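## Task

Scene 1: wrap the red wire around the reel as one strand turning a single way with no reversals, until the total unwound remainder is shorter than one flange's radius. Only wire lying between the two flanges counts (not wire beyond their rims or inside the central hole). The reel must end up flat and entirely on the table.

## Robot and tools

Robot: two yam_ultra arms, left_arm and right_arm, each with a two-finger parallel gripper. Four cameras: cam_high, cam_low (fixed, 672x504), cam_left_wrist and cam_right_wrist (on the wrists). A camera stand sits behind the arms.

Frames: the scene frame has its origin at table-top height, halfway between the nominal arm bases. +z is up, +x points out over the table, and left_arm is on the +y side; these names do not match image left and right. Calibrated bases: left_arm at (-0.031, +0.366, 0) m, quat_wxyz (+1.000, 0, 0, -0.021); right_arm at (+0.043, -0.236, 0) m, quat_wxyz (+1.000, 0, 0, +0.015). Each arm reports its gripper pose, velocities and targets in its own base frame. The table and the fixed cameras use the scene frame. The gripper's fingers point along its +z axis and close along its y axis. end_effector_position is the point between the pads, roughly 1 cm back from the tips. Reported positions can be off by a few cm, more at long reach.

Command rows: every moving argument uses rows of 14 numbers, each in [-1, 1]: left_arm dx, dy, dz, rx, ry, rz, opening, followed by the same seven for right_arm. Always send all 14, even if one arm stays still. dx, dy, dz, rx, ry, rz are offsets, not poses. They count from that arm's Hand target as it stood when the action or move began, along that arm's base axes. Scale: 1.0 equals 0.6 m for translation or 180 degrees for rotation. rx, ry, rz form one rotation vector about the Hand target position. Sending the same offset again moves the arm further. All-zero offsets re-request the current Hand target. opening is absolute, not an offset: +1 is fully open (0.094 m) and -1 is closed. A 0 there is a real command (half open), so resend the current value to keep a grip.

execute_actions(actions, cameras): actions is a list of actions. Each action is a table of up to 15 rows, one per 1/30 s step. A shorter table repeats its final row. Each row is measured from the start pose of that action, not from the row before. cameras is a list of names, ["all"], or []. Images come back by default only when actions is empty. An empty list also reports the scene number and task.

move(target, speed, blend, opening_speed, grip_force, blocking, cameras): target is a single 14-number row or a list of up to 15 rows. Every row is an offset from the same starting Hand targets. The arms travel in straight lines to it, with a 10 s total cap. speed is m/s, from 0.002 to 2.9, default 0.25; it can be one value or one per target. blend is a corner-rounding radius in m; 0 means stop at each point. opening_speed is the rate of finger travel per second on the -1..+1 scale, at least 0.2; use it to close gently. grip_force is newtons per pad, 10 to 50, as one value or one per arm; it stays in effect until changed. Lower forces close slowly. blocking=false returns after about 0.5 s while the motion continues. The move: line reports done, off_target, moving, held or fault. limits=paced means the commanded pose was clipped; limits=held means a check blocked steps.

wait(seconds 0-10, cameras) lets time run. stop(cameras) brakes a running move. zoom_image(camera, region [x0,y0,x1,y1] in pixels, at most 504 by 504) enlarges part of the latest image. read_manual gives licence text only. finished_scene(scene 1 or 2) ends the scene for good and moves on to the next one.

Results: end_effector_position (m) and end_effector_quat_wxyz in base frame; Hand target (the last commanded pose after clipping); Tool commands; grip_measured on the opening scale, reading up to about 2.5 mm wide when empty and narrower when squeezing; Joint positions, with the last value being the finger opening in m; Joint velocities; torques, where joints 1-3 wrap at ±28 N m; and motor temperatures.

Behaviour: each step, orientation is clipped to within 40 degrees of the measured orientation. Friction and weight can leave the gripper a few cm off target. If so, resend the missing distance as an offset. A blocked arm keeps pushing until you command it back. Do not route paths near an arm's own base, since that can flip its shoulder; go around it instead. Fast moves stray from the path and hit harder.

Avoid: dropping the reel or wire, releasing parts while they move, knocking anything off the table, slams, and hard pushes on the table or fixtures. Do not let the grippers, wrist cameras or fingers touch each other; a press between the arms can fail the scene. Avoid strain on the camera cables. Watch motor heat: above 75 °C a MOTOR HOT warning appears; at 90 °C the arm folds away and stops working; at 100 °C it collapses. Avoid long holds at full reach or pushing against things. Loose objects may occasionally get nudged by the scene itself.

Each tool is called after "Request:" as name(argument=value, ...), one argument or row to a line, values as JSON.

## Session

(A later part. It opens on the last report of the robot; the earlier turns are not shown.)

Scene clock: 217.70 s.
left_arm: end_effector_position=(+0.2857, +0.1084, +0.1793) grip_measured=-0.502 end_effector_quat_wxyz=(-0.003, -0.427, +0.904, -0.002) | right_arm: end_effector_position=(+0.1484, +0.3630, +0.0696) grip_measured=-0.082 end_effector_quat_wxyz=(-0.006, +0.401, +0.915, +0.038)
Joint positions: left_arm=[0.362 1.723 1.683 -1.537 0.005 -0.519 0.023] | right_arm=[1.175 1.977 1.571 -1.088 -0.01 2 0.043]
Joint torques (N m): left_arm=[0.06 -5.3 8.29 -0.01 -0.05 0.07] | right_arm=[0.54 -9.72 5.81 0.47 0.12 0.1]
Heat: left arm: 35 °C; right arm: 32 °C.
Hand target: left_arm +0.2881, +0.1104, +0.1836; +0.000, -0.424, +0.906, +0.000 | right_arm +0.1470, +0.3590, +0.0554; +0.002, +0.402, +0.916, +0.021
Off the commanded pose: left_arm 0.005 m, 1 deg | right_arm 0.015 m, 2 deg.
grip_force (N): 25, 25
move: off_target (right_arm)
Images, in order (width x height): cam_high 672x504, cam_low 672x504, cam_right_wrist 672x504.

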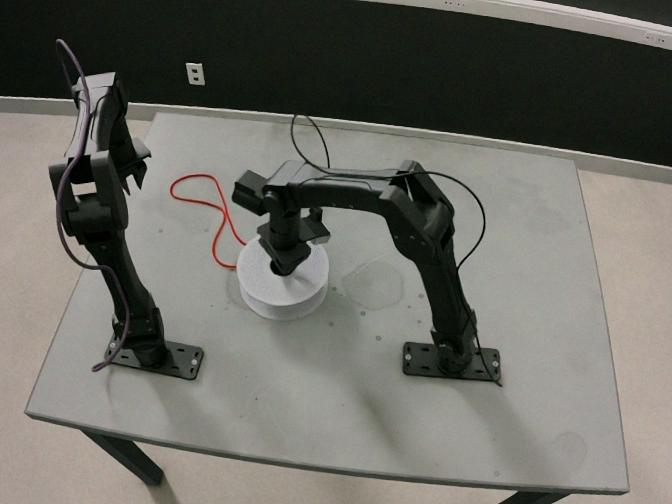

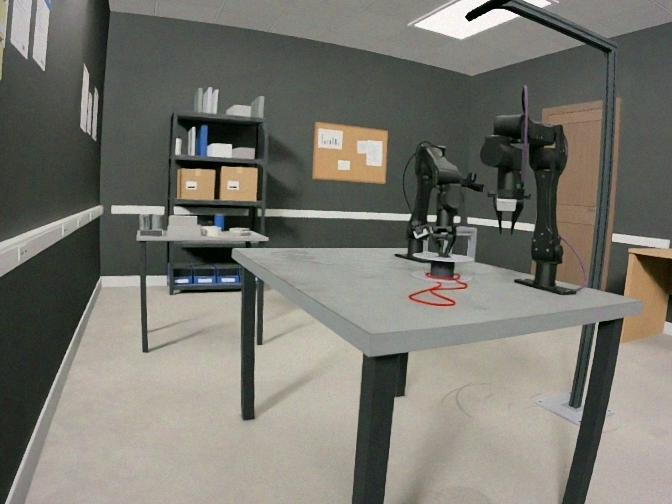

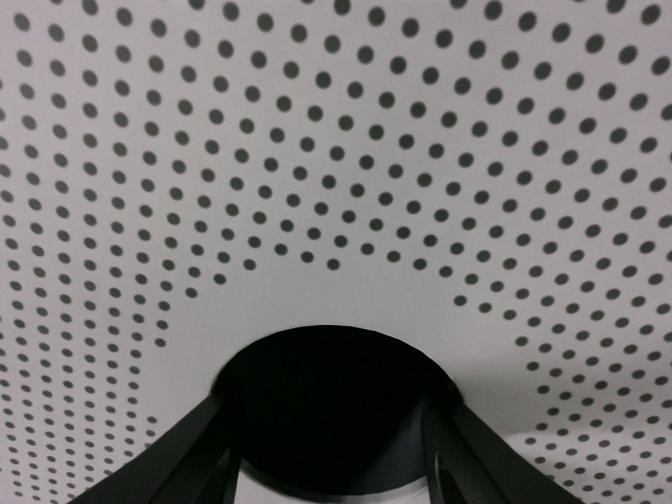

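Request:
move(
  target=[0,0,0,0,0,0,-0.5,0,0,0,0,0,0.6,-0.08],
  cameras=["cam_left_wrist","cam_low"],
  speed=0.3,
)

Request:
zoom_image(
  camera="cam_low",
  region=[395, 205, 495, 310],
)

Request:
zoom_image(
  camera="cam_left_wrist",
  region=[420, 300, 672, 504],
)

Scene clock: 222.93 s.
left_arm: end_effector_position=(+0.2857, +0.1084, +0.1793) grip_measured=-0.502 end_effector_quat_wxyz=(-0.003, -0.427, +0.904, -0.002) | right_arm: end_effector_position=(+0.1477, +0.3627, +0.0690) grip_measured=-0.082 end_effector_quat_wxyz=(+0.007, -0.498, +0.867, +0.026)
Joint positions: left_arm=[0.362 1.723 1.683 -1.537 0.005 -0.519 0.023] | right_arm=[1.166 2.008 1.615 -1.135 -0.034 0.124 0.043]
Joint torques (N m): left_arm=[0.09 -5.3 8.29 -0.01 -0.06 0.08] | right_arm=[-0.62 -8.65 7.95 0.14 -0.15 -0.23]
Heat: left arm: 34 °C; right arm: 32 °C.
Hand target: left_arm +0.2881, +0.1104, +0.1836; +0.000, -0.424, +0.906, +0.000 | right_arm +0.1469, +0.3590, +0.0554; -0.016, -0.505, +0.863, +0.014
Off the commanded pose: left_arm 0.005 m, 1 deg | right_arm 0.014 m, 3 deg.
grip_force (N): 25, 25
move: off_target (right_arm)
Images, in order (width x height): cam_low 672x504, cam_left_wrist 672x504.

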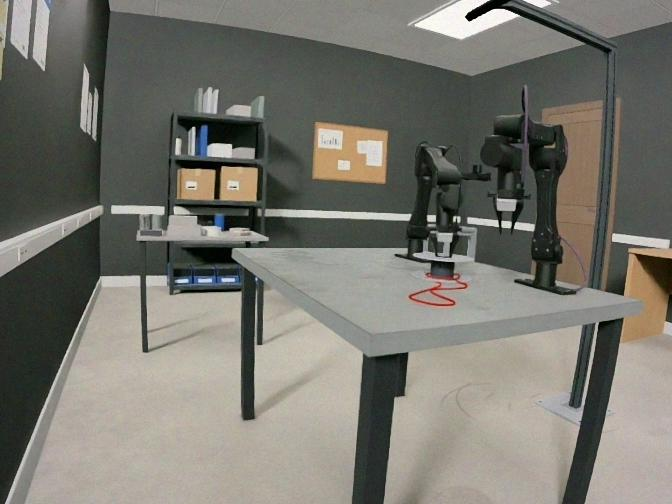

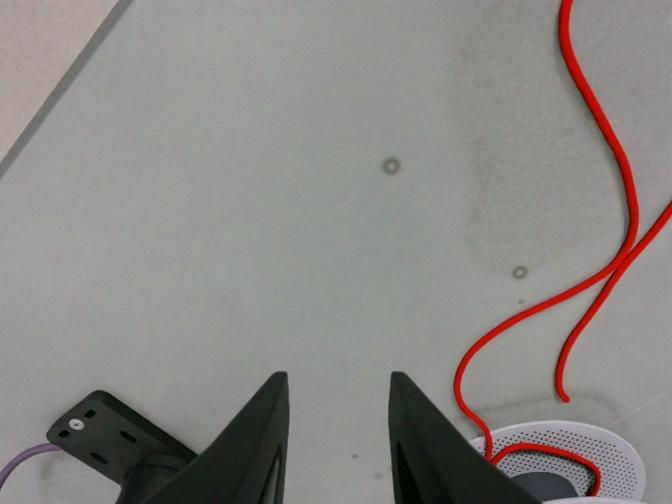

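Scaled by 4.800 from the camera's 672x504 image, which has a finer 960x720 frame.

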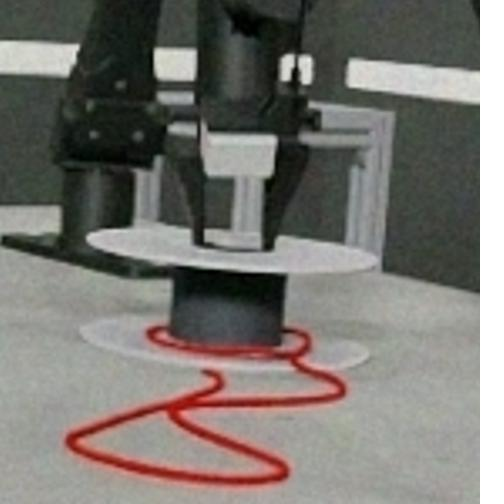

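Scaled by 2.000 from the camera's 672x504 image, which has a finer 960x720 frame.

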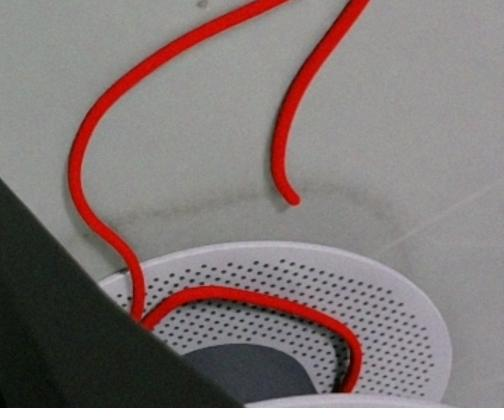

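Request:
move(
  target=[
    [-0.036,-0.284,-0.1,0,0,0.139,-0.4,0,0,0,0,0,0,-0.8],
    [-0.036,-0.284,-0.235,0,0,0.139,-0.4,0,0,0,0,0,-0.6,-0.8],
    [-0.036,-0.284,-0.235,0,0,0.139,-0.4,0,0,0,0,0,-0.6,-0.08],
  ],
  cameras=["cam_left_wrist","cam_low","cam_high"],
  speed=0.3,
)

Request:
zoom_image(
  camera="cam_low",
  region=[395, 205, 495, 310],
)

Scene clock: 235.07 s.
left_arm: end_effector_position=(+0.2665, -0.0604, +0.0461) grip_measured=-0.402 end_effector_quat_wxyz=(-0.004, -0.610, +0.793, -0.006) | right_arm: end_effector_position=(+0.1488, +0.3637, +0.0695) grip_measured=-0.083 end_effector_quat_wxyz=(-0.006, +0.401, +0.915, +0.039)
Joint positions: left_arm=[-0.217 1.629 1.042 -0.981 0.015 -1.528 0.028] | right_arm=[1.175 1.979 1.574 -1.087 -0.012 2.001 0.043]
Joint torques (N m): left_arm=[-0.68 -4.49 4.9 0.25 -0.16 -0.08] | right_arm=[0.65 -9.87 5.5 0.45 0.17 0.09]
Heat: left arm: 34 °C; right arm: 32 °C.
Hand target: left_arm +0.2664, -0.0600, +0.0425; +0.000, -0.610, +0.792, +0.000 | right_arm +0.1470, +0.3590, +0.0554; +0.002, +0.402, +0.916, +0.021
Off the commanded pose: left_arm 0.004 m, 1 deg | right_arm 0.015 m, 2 deg.
grip_force (N): 25, 25
move: off_target (right_arm)
Images, in order (width x height): cam_high 672x504, cam_low 672x504, cam_left_wrist 672x504.

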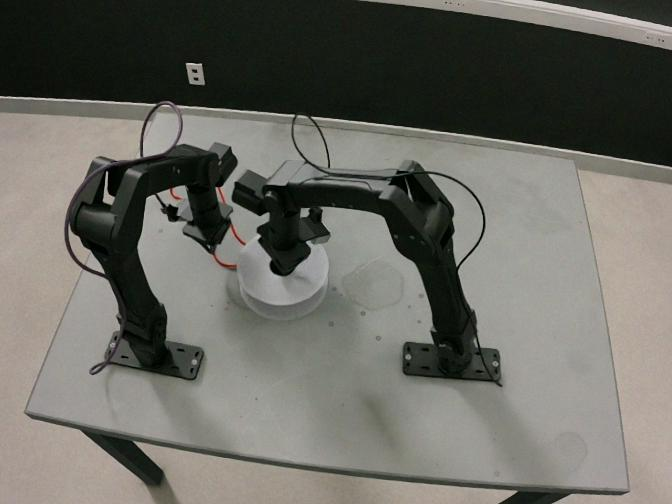

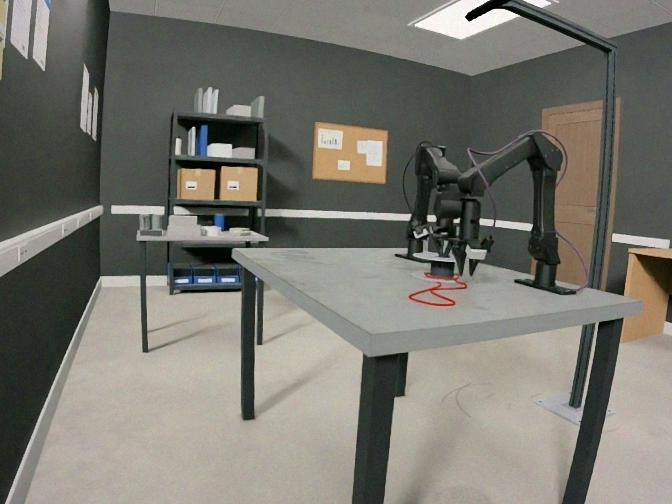

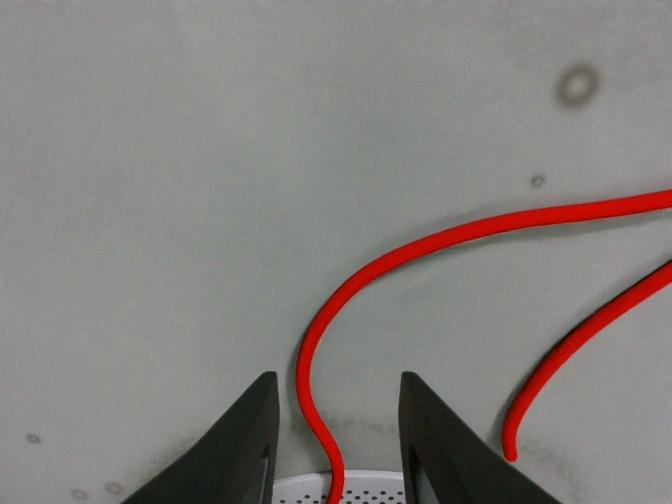

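Scaled by 4.800 from the camera's 672x504 image, which has a finer 960x720 frame.

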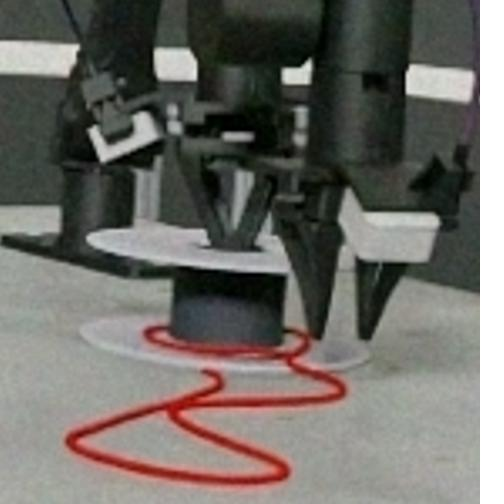

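Request:
move(
  target=[
    [-0.012,0.003,-0.058,0,0,0,-0.4,0,0,0,0,0,0,-0.08],
    [-0.012,0.003,-0.058,0,0,0,-1,0,0,0,0,0,0,-0.08],
    [-0.012,0.003,0.04,0,0,0,-1,0,0,0,0,0,0,-0.08],
  ],
  cameras=["cam_left_wrist","cam_low"],
  speed=0.1,
)

Request:
zoom_image(
  camera="cam_low",
  region=[395, 205, 495, 310],
)

Scene clock: 240.77 s.
left_arm: end_effector_position=(+0.2545, -0.0581, +0.0551) grip_measured=-0.936 end_effector_quat_wxyz=(-0.015, -0.609, +0.793, +0.006) | right_arm: end_effector_position=(+0.1488, +0.3637, +0.0695) grip_measured=-0.083 end_effector_quat_wxyz=(-0.006, +0.401, +0.915, +0.039)
Joint positions: left_arm=[-0.218 1.602 1.052 -1.049 0.015 -1.528 0.003] | right_arm=[1.175 1.979 1.574 -1.087 -0.012 2.001 0.043]
Joint torques (N m): left_arm=[-0.55 -6.56 7.76 -0.13 -0.16 -0.08] | right_arm=[0.58 -9.96 5.5 0.47 0.12 0.06]
Heat: left arm: 34 °C; right arm: 33 °C.
Hand target: left_arm +0.2592, -0.0583, +0.0665; +0.000, -0.610, +0.793, +0.000 | right_arm +0.1470, +0.3590, +0.0554; +0.002, +0.402, +0.916, +0.021
Off the commanded pose: left_arm 0.012 m, 2 deg | right_arm 0.015 m, 2 deg.
grip_force (N): 25, 25
move: off_target (left_arm, right_arm)
Images, in order (width x height): cam_low 672x504, cam_left_wrist 672x504.

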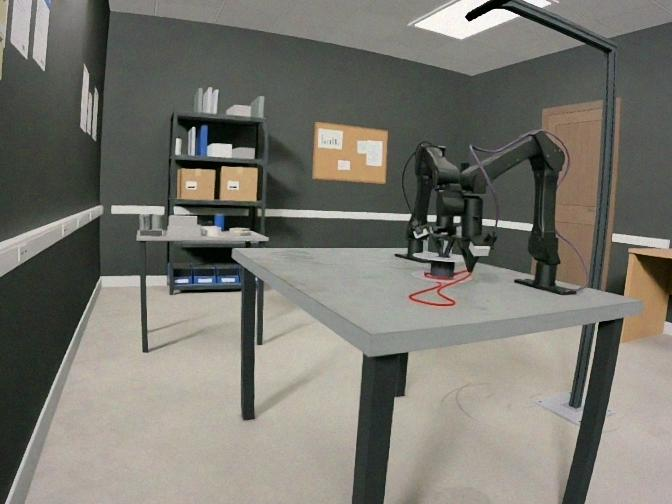

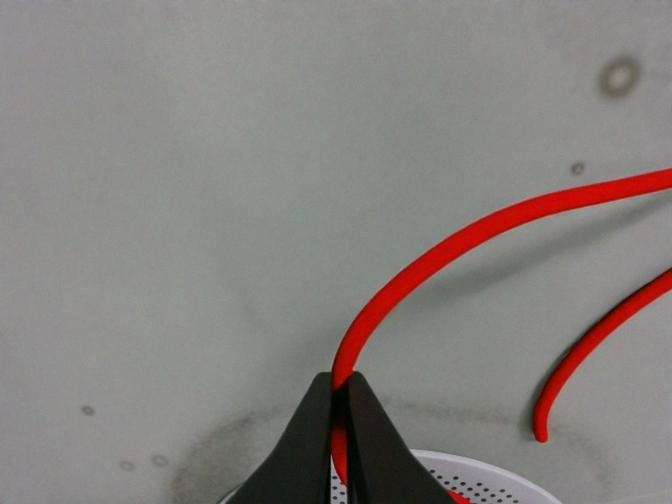

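Scaled by 4.800 from the camera's 672x504 image, which has a finer 960x720 frame.

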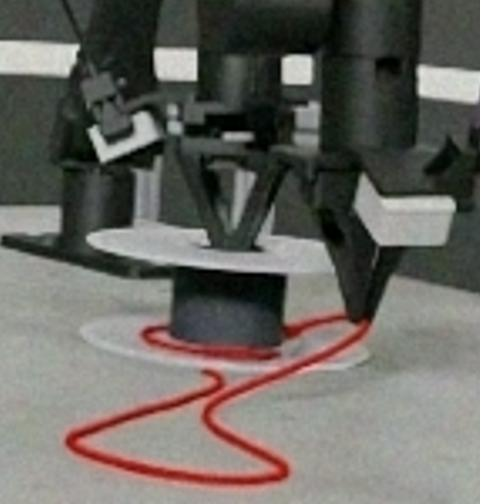

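Request:
move(
  target=[-0.01,-0.04,0,0,0,0,-1,0,0,0,0,0,0.4,-0.08],
  cameras=["cam_left_wrist","cam_low"],
  speed=0.15,
)

Request:
zoom_image(
  camera="cam_low",
  region=[395, 205, 495, 310],
)

Scene clock: 246.70 s.
left_arm: end_effector_position=(+0.2482, -0.0810, +0.0550) grip_measured=-0.936 end_effector_quat_wxyz=(-0.014, -0.610, +0.793, +0.008) | right_arm: end_effector_position=(+0.1483, +0.3638, +0.0692) grip_measured=-0.083 end_effector_quat_wxyz=(+0.009, -0.207, +0.977, +0.039)
Joint positions: left_arm=[-0.31 1.602 1.052 -1.049 0.014 -1.621 0.003] | right_arm=[1.167 1.983 1.578 -1.092 -0.03 0.75 0.043]
Joint torques (N m): left_arm=[-0.68 -6.41 7.97 -0.11 -0.14 -0.09] | right_arm=[-0.58 -8.42 8.03 0.13 -0.14 -0.19]
Heat: left arm: 34 °C; right arm: 33 °C.
Hand target: left_arm +0.2532, -0.0823, +0.0665; +0.000, -0.610, +0.792, +0.000 | right_arm +0.1469, +0.3590, +0.0555; -0.011, -0.213, +0.977, +0.019
Off the commanded pose: left_arm 0.013 m, 2 deg | right_arm 0.015 m, 3 deg.
grip_force (N): 25, 25
move: off_target (left_arm, right_arm)
Images, in order (width x height): cam_low 672x504, cam_left_wrist 672x504.

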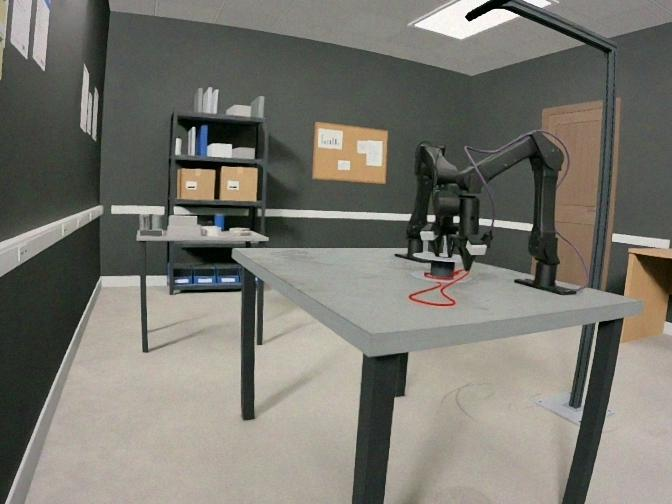

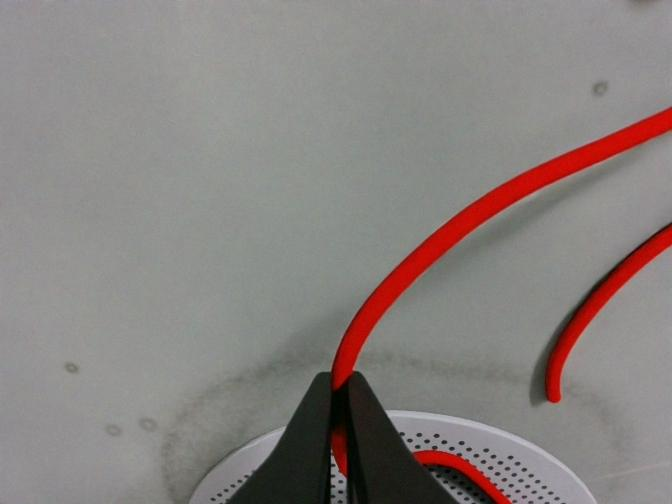

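Scaled by 4.800 from the camera's 672x504 image, which has a finer 960x720 frame.

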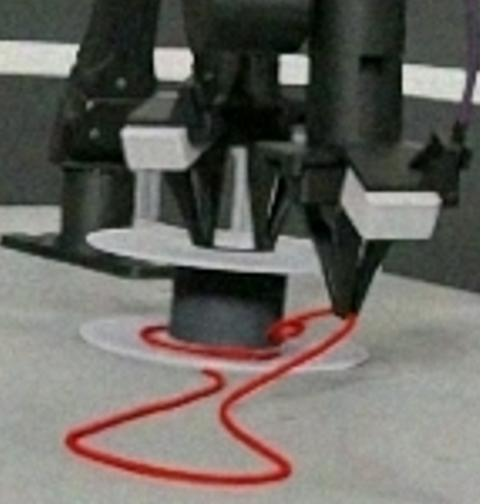

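Request:
zoom_image(
  camera="cam_low",
  region=[408, 255, 478, 290],
)

Request:
zoom_image(
  camera="cam_left_wrist",
  region=[180, 340, 600, 504],
)

Scaled by 7.200 from the camera's 672x504 image, which has a finer 960x720 frame.

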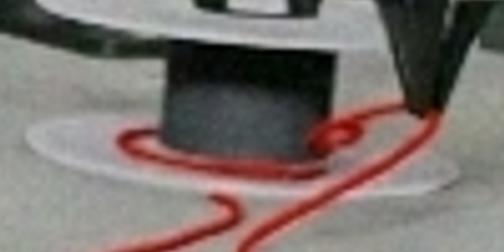

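Scaled by 1.200 from the camera's 672x504 image, which has a finer 960x720 frame.

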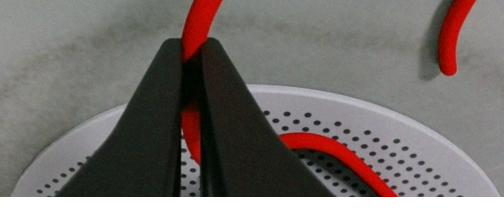

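Request:
move(
  target=[0.13,-0.07,0,0,0,0,-1,0.13,-0.07,0,0,0,0,-0.08],
  cameras=["cam_left_wrist","cam_low","cam_high","cam_right_wrist"],
  speed=0.06,
)

Request:
zoom_image(
  camera="cam_low",
  region=[395, 205, 495, 310],
)

Scene clock: 262.87 s.
left_arm: end_effector_position=(+0.3275, -0.1230, +0.0632) grip_measured=-0.936 end_effector_quat_wxyz=(-0.006, -0.609, +0.793, -0.003) | right_arm: end_effector_position=(+0.2206, +0.3248, +0.0694) grip_measured=-0.083 end_effector_quat_wxyz=(+0.001, -0.212, +0.976, +0.044)
Joint positions: left_arm=[-0.355 1.895 1.435 -1.112 0.014 -1.665 0.003] | right_arm=[0.942 1.995 1.595 -1.112 -0.064 0.517 0.043]
Joint torques (N m): left_arm=[-0.53 -6.56 8.34 -0.05 -0.15 -0.08] | right_arm=[-1.11 -8.57 7.98 0.16 0.16 -0.17]
Heat: left arm: 35 °C; right arm: 32 °C.
Hand target: left_arm +0.3313, -0.1243, +0.0666; +0.000, -0.610, +0.792, +0.000 | right_arm +0.2251, +0.3171, +0.0555; -0.011, -0.213, +0.977, +0.019
Off the commanded pose: left_arm 0.005 m, 1 deg | right_arm 0.017 m, 3 deg.
grip_force (N): 25, 25
move: off_target (right_arm)

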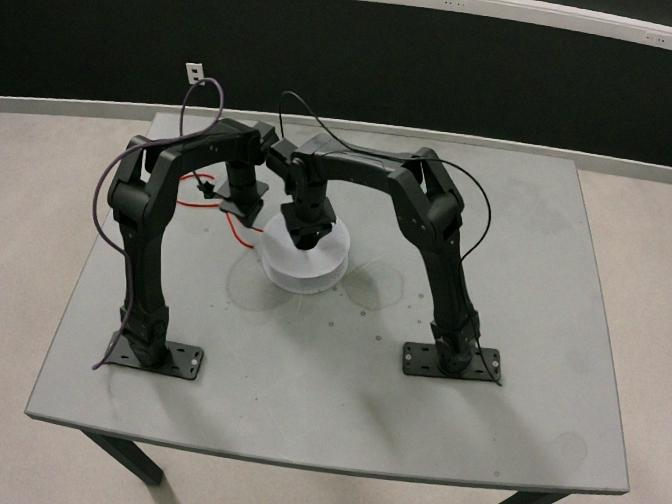

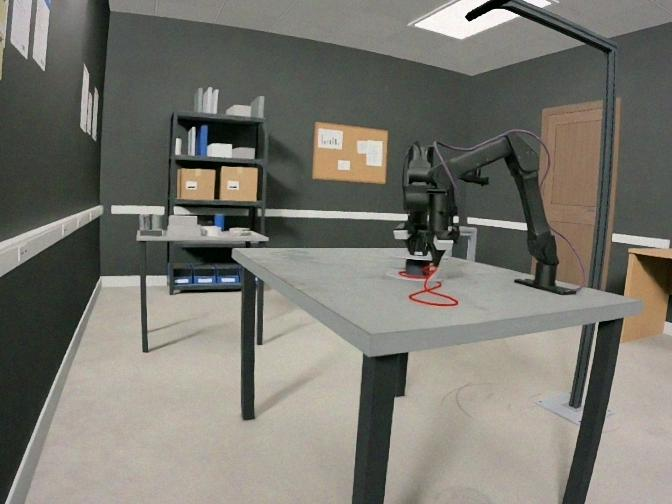

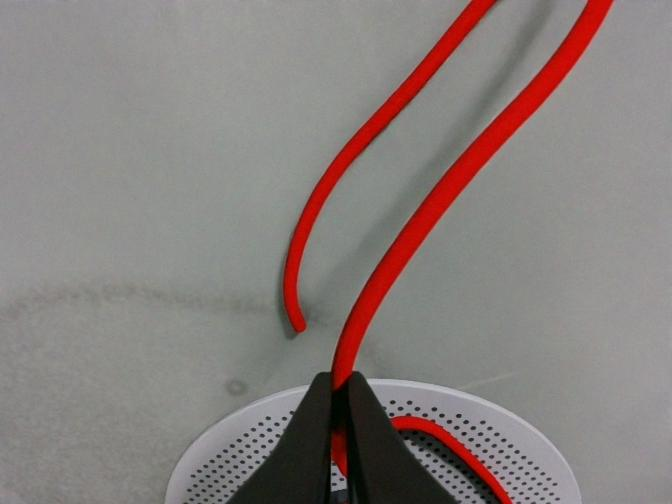

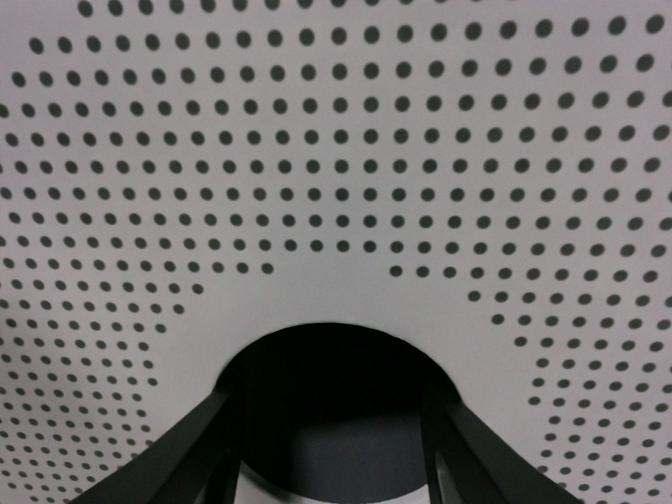

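Scaled by 4.800 from the camera's 672x504 image, which has a finer 960x720 frame.

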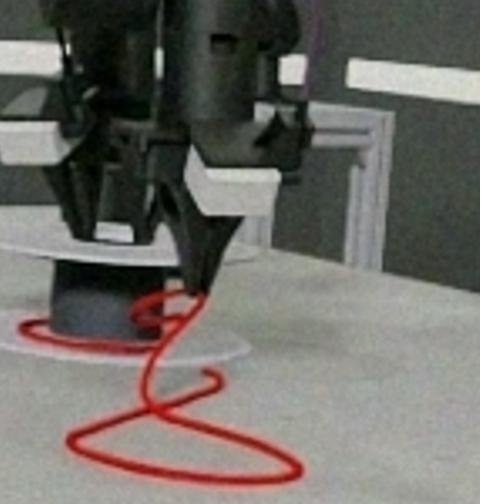

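Request:
move(
  target=[0.02,0.07,0.01,0,0,0,-1,0,0,0,0,0,0,-0.08],
  cameras=["cam_left_wrist","cam_low"],
  speed=0.06,
)

Request:
zoom_image(
  camera="cam_low",
  region=[378, 235, 468, 310],
)

Scene clock: 267.63 s.
left_arm: end_effector_position=(+0.3374, -0.0854, +0.0667) grip_measured=-0.936 end_effector_quat_wxyz=(-0.009, -0.610, +0.792, +0.000) | right_arm: end_effector_position=(+0.2206, +0.3248, +0.0694) grip_measured=-0.083 end_effector_quat_wxyz=(+0.001, -0.212, +0.976, +0.044)
Joint positions: left_arm=[-0.244 1.895 1.449 -1.136 0.014 -1.557 0.003] | right_arm=[0.942 1.995 1.595 -1.112 -0.064 0.517 0.043]
Joint torques (N m): left_arm=[0.31 -7.08 8.34 -0.04 -0.18 0.09] | right_arm=[-1.1 -8.51 8.05 0.15 0.16 -0.18]
Heat: left arm: 35 °C; right arm: 32 °C.
Hand target: left_arm +0.3433, -0.0823, +0.0726; +0.000, -0.610, +0.792, +0.000 | right_arm +0.2251, +0.3171, +0.0555; -0.011, -0.213, +0.977, +0.019
Off the commanded pose: left_arm 0.009 m, 1 deg | right_arm 0.017 m, 3 deg.
grip_force (N): 25, 25
move: off_target (right_arm)
Images, in order (width x height): cam_low 672x504, cam_left_wrist 672x504.

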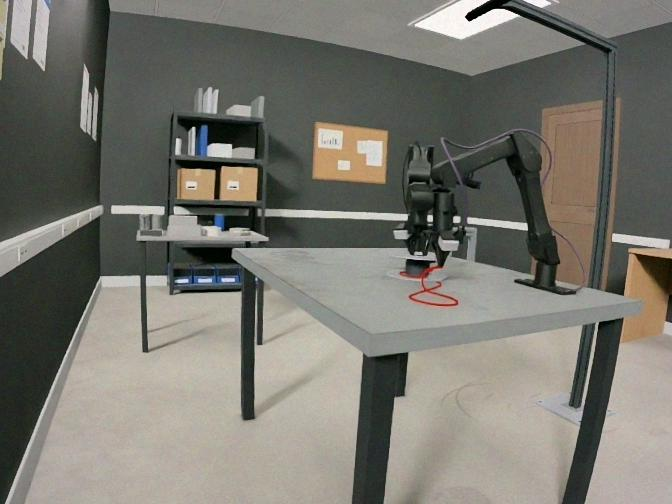

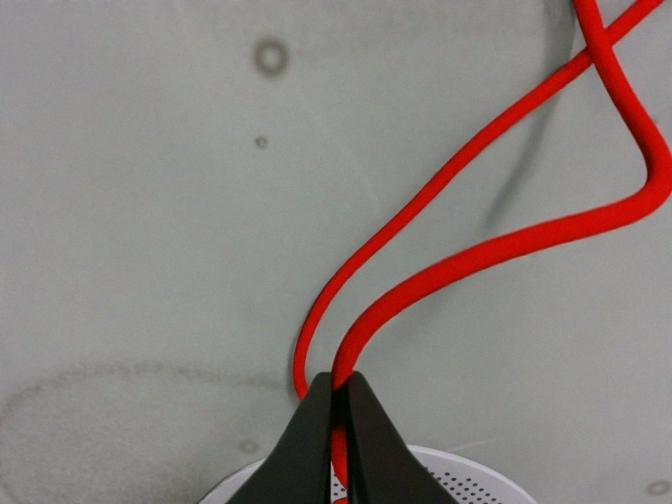

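Scaled by 5.600 from the camera's 672x504 image, which has a finer 960x720 frame.

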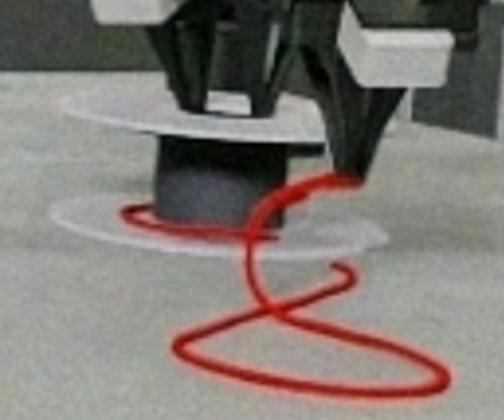

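Request:
move(
  target=[0.02,0.06,0,0,0,0,-1,0,0,0,0,0,0,-0.08],
  cameras=["cam_left_wrist","cam_low"],
  speed=0.06,
)

Request:
zoom_image(
  camera="cam_low",
  region=[378, 235, 468, 310],
)

Scene clock: 269.93 s.
left_arm: end_effector_position=(+0.3505, -0.0495, +0.0693) grip_measured=-0.936 end_effector_quat_wxyz=(-0.006, -0.611, +0.792, -0.004) | right_arm: end_effector_position=(+0.2206, +0.3248, +0.0694) grip_measured=-0.083 end_effector_quat_wxyz=(+0.001, -0.212, +0.976, +0.044)
Joint positions: left_arm=[-0.137 1.908 1.476 -1.142 0.013 -1.451 0.003] | right_arm=[0.942 1.995 1.595 -1.112 -0.064 0.517 0.043]
Joint torques (N m): left_arm=[0.42 -6.64 8.32 -0.04 -0.15 0.08] | right_arm=[-1.03 -8.53 8.03 0.17 0.16 -0.18]
Heat: left arm: 35 °C; right arm: 32 °C.
Hand target: left_arm +0.3553, -0.0462, +0.0726; +0.000, -0.610, +0.792, +0.000 | right_arm +0.2251, +0.3171, +0.0555; -0.011, -0.213, +0.977, +0.019
Off the commanded pose: left_arm 0.007 m, 1 deg | right_arm 0.017 m, 3 deg.
grip_force (N): 25, 25
move: off_target (right_arm)
Images, in order (width x height): cam_low 672x504, cam_left_wrist 672x504.

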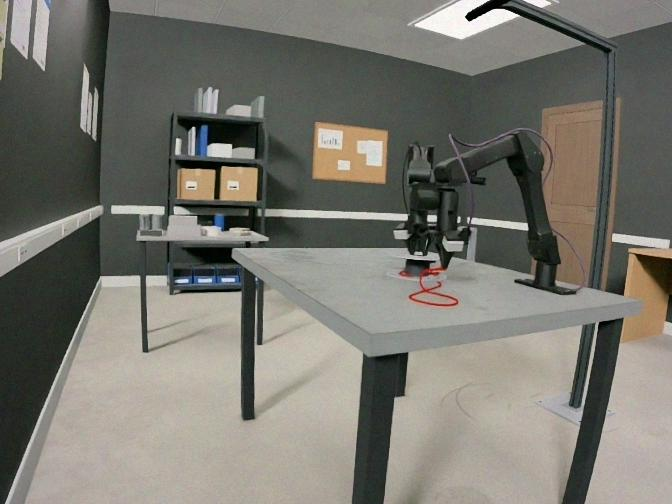

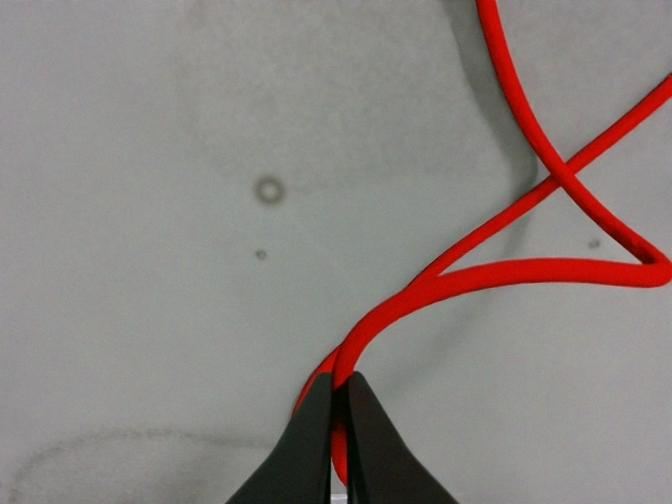

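Scaled by 5.600 from the camera's 672x504 image, which has a finer 960x720 frame.

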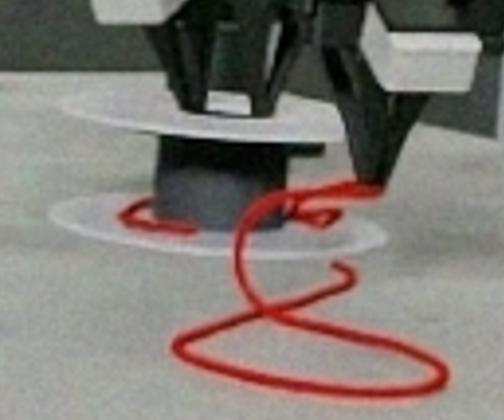

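Request:
move(
  target=[0,0,0,0,0,0,-1,0,0,0,0,0,0.28,-0.08],
  cameras=["cam_left_wrist","cam_low"],
  speed=0.15,
)

Request:
zoom_image(
  camera="cam_low",
  region=[378, 235, 468, 310],
)

Scene clock: 274.63 s.
left_arm: end_effector_position=(+0.3504, -0.0495, +0.0693) grip_measured=-0.936 end_effector_quat_wxyz=(-0.006, -0.611, +0.792, -0.003) | right_arm: end_effector_position=(+0.2207, +0.3242, +0.0693) grip_measured=-0.083 end_effector_quat_wxyz=(+0.001, -0.605, +0.796, +0.034)
Joint positions: left_arm=[-0.137 1.908 1.476 -1.143 0.013 -1.45 0.003] | right_arm=[0.941 2.03 1.647 -1.166 -0.064 -0.357 0.043]
Joint torques (N m): left_arm=[0.38 -6.64 8.35 -0.02 -0.15 0.06] | right_arm=[-0.57 -8.7 7.92 0.09 0.24 -0.22]
Heat: left arm: 34 °C; right arm: 32 °C.
Hand target: left_arm +0.3552, -0.0462, +0.0726; +0.000, -0.610, +0.792, +0.000 | right_arm +0.2250, +0.3171, +0.0554; -0.018, -0.609, +0.793, +0.013
Off the commanded pose: left_arm 0.007 m, 1 deg | right_arm 0.016 m, 3 deg.
grip_force (N): 25, 25
move: off_target (right_arm)
Images, in order (width x height): cam_low 672x504, cam_left_wrist 672x504.

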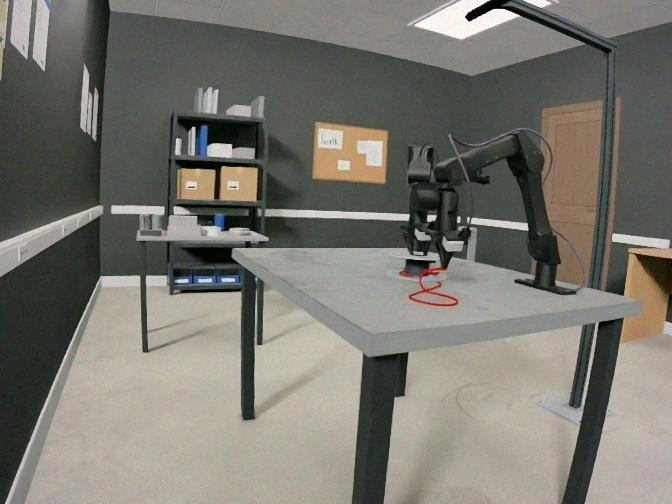

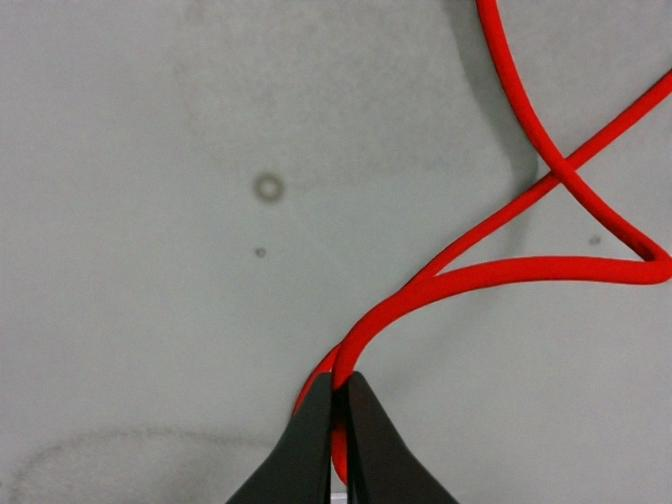

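Scaled by 5.600 from the camera's 672x504 image, which has a finer 960x720 frame.

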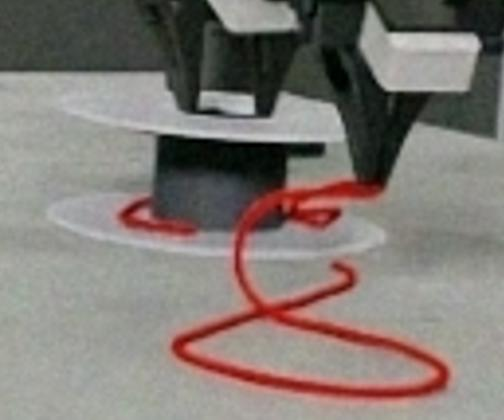

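Request:
move(
  target=[
    [0,0,0,0,0,0,-1,0,0,0,0,0,0,-0.8],
    [0,0,0,0,0,0,-1,0,0.008,0.2,0,0,-0.3,-0.8],
    [0,0,0,0,0,0,-1,0.1,-0.5,0.25,0,0,-0.4,-0.8],
  ],
  cameras=["cam_low","cam_high"],
  speed=[0.1,0.1,0.25],
)

Request:
zoom_image(
  camera="cam_high",
  region=[150, 150, 370, 320],
)

Request:
zoom_image(
  camera="cam_low",
  region=[378, 235, 468, 310],
)

Scene clock: 288.63 s.
left_arm: end_effector_position=(+0.3504, -0.0495, +0.0693) grip_measured=-0.936 end_effector_quat_wxyz=(-0.006, -0.611, +0.792, -0.003) | right_arm: end_effector_position=(+0.2903, +0.0170, +0.1983) grip_measured=-0.798 end_effector_quat_wxyz=(+0.014, -0.020, +0.999, +0.021)
Joint positions: left_arm=[-0.137 1.908 1.476 -1.143 0.013 -1.45 0.003] | right_arm=[0.029 1.648 1.676 -1.57 -0.041 -0.011 0.009]
Joint torques (N m): left_arm=[0.4 -6.64 8.34 -0.03 -0.15 0.07] | right_arm=[0.06 -10.04 7.05 0.11 -0.07 -0.13]
Heat: left arm: 34 °C; right arm: 33 °C.
Hand target: left_arm +0.3552, -0.0462, +0.0726; +0.000, -0.610, +0.792, +0.000 | right_arm +0.2850, +0.0170, +0.2054; -0.007, -0.026, +0.999, +0.020
Off the commanded pose: left_arm 0.007 m, 1 deg | right_arm 0.009 m, 3 deg.
joint sent to its limit (right arm) — joint 4 (wrist pitch), lower limit. The joint targets are off in orientation, not in position.
grip_force (N): 25, 25
move: off_target (right_arm)
Images, in order (width x height): cam_high 672x504, cam_low 672x504.

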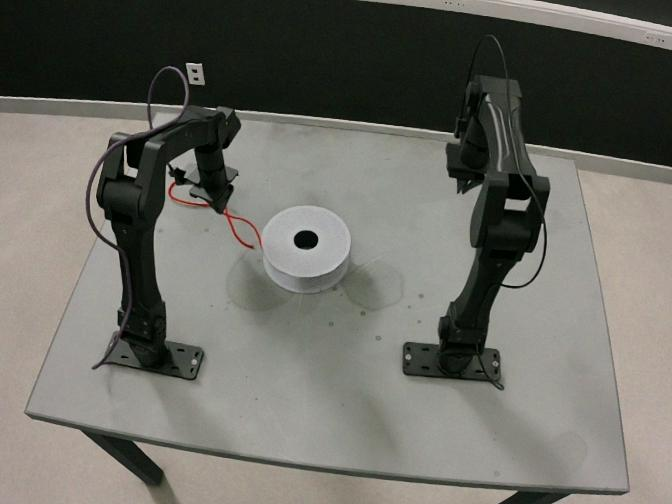

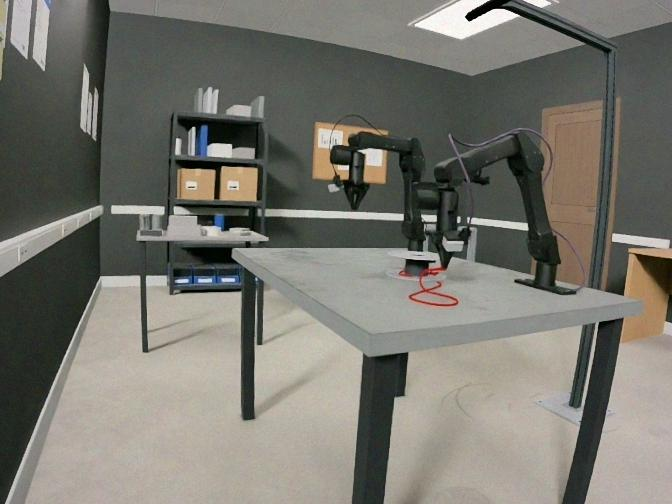

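Scaled by 2.291 from the camera's 672x504 image, which has a finer 960x720 frame.

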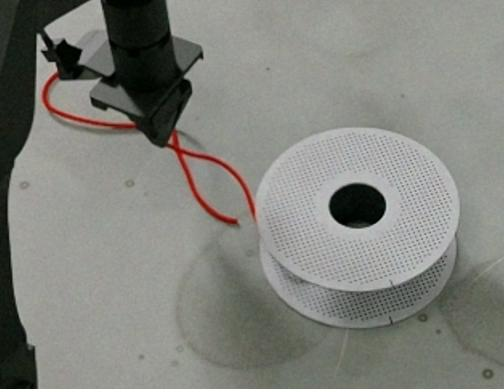

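Scaled by 5.600 from the camera's 672x504 image, which has a finer 960x720 frame.

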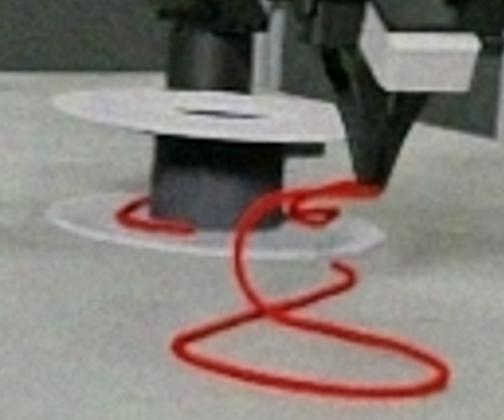

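Request:
move(
  target=[
    [0.091,-0.156,-0.018,0,0,-0.24,-1,0,0,0,0,0,0,-0.8],
    [0.161,-0.32,-0.018,0,0,-0.46,-1,0,0,0,0,0,0,-0.8],
  ],
  cameras=["cam_low","cam_high","cam_left_wrist"],
  speed=0.1,
  blend=[0.03,0],
)

Request:
zoom_image(
  camera="cam_high",
  region=[150, 150, 370, 320],
)

Request:
zoom_image(
  camera="cam_low",
  region=[378, 235, 468, 310],
)

Scene clock: 298.83 s.
left_arm: end_effector_position=(+0.4507, -0.2345, +0.0617) grip_measured=-0.936 end_effector_quat_wxyz=(+0.021, +0.058, +0.998, -0.013) | right_arm: end_effector_position=(+0.2903, +0.0170, +0.1983) grip_measured=-0.798 end_effector_quat_wxyz=(+0.014, -0.021, +0.999, +0.021)
Joint positions: left_arm=[-0.48 2.655 2.696 -1.562 0.007 -0.363 0.003] | right_arm=[0.029 1.648 1.676 -1.57 -0.041 -0.011 0.009]
Joint torques (N m): left_arm=[-0.65 -10.62 8.32 0.11 -0.05 0.09] | right_arm=[0.03 -10.09 7.02 0.14 -0.04 -0.11]
Heat: left arm: 35 °C; right arm: 33 °C.
Hand target: left_arm +0.4518, -0.2383, +0.0618; +0.000, +0.067, +0.998, +0.000 | right_arm +0.2850, +0.0170, +0.2054; -0.007, -0.026, +0.999, +0.020
Off the commanded pose: left_arm 0.004 m, 3 deg | right_arm 0.009 m, 3 deg.
joint sent to its limit (left arm) — joint 4 (wrist pitch), lower limit. The joint targets are off in orientation, not in position.
joint sent to its limit (right arm) — joint 4 (wrist pitch), lower limit. The joint targets are off in orientation, not in position.
grip_force (N): 25, 25
move: off_target (left_arm, right_arm)
Images, in order (width x height): cam_high 672x504, cam_low 672x504, cam_left_wrist 672x504.

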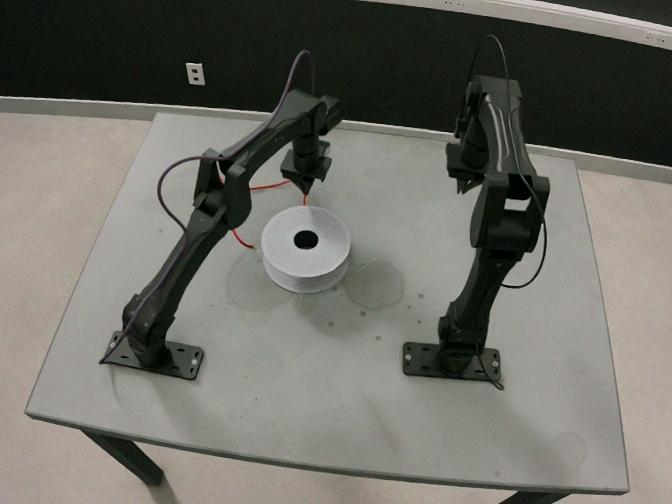

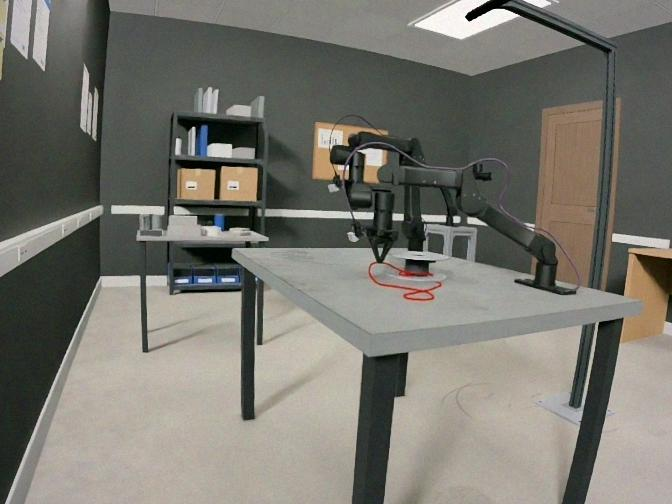

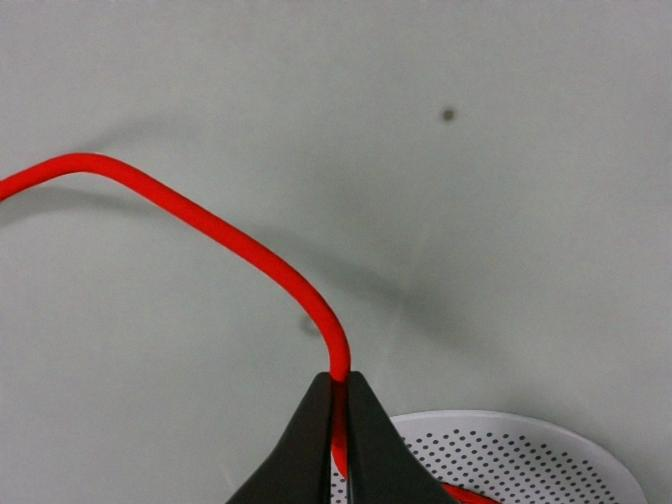

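Scaled by 2.291 from the camera's 672x504 image, which has a finer 960x720 frame.

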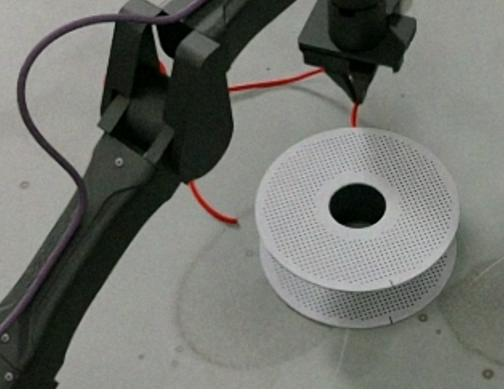

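Scaled by 5.600 from the camera's 672x504 image, which has a finer 960x720 frame.

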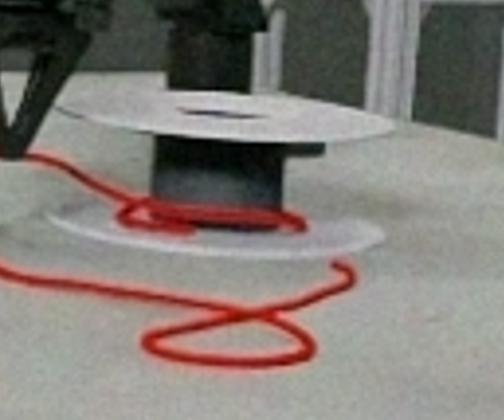

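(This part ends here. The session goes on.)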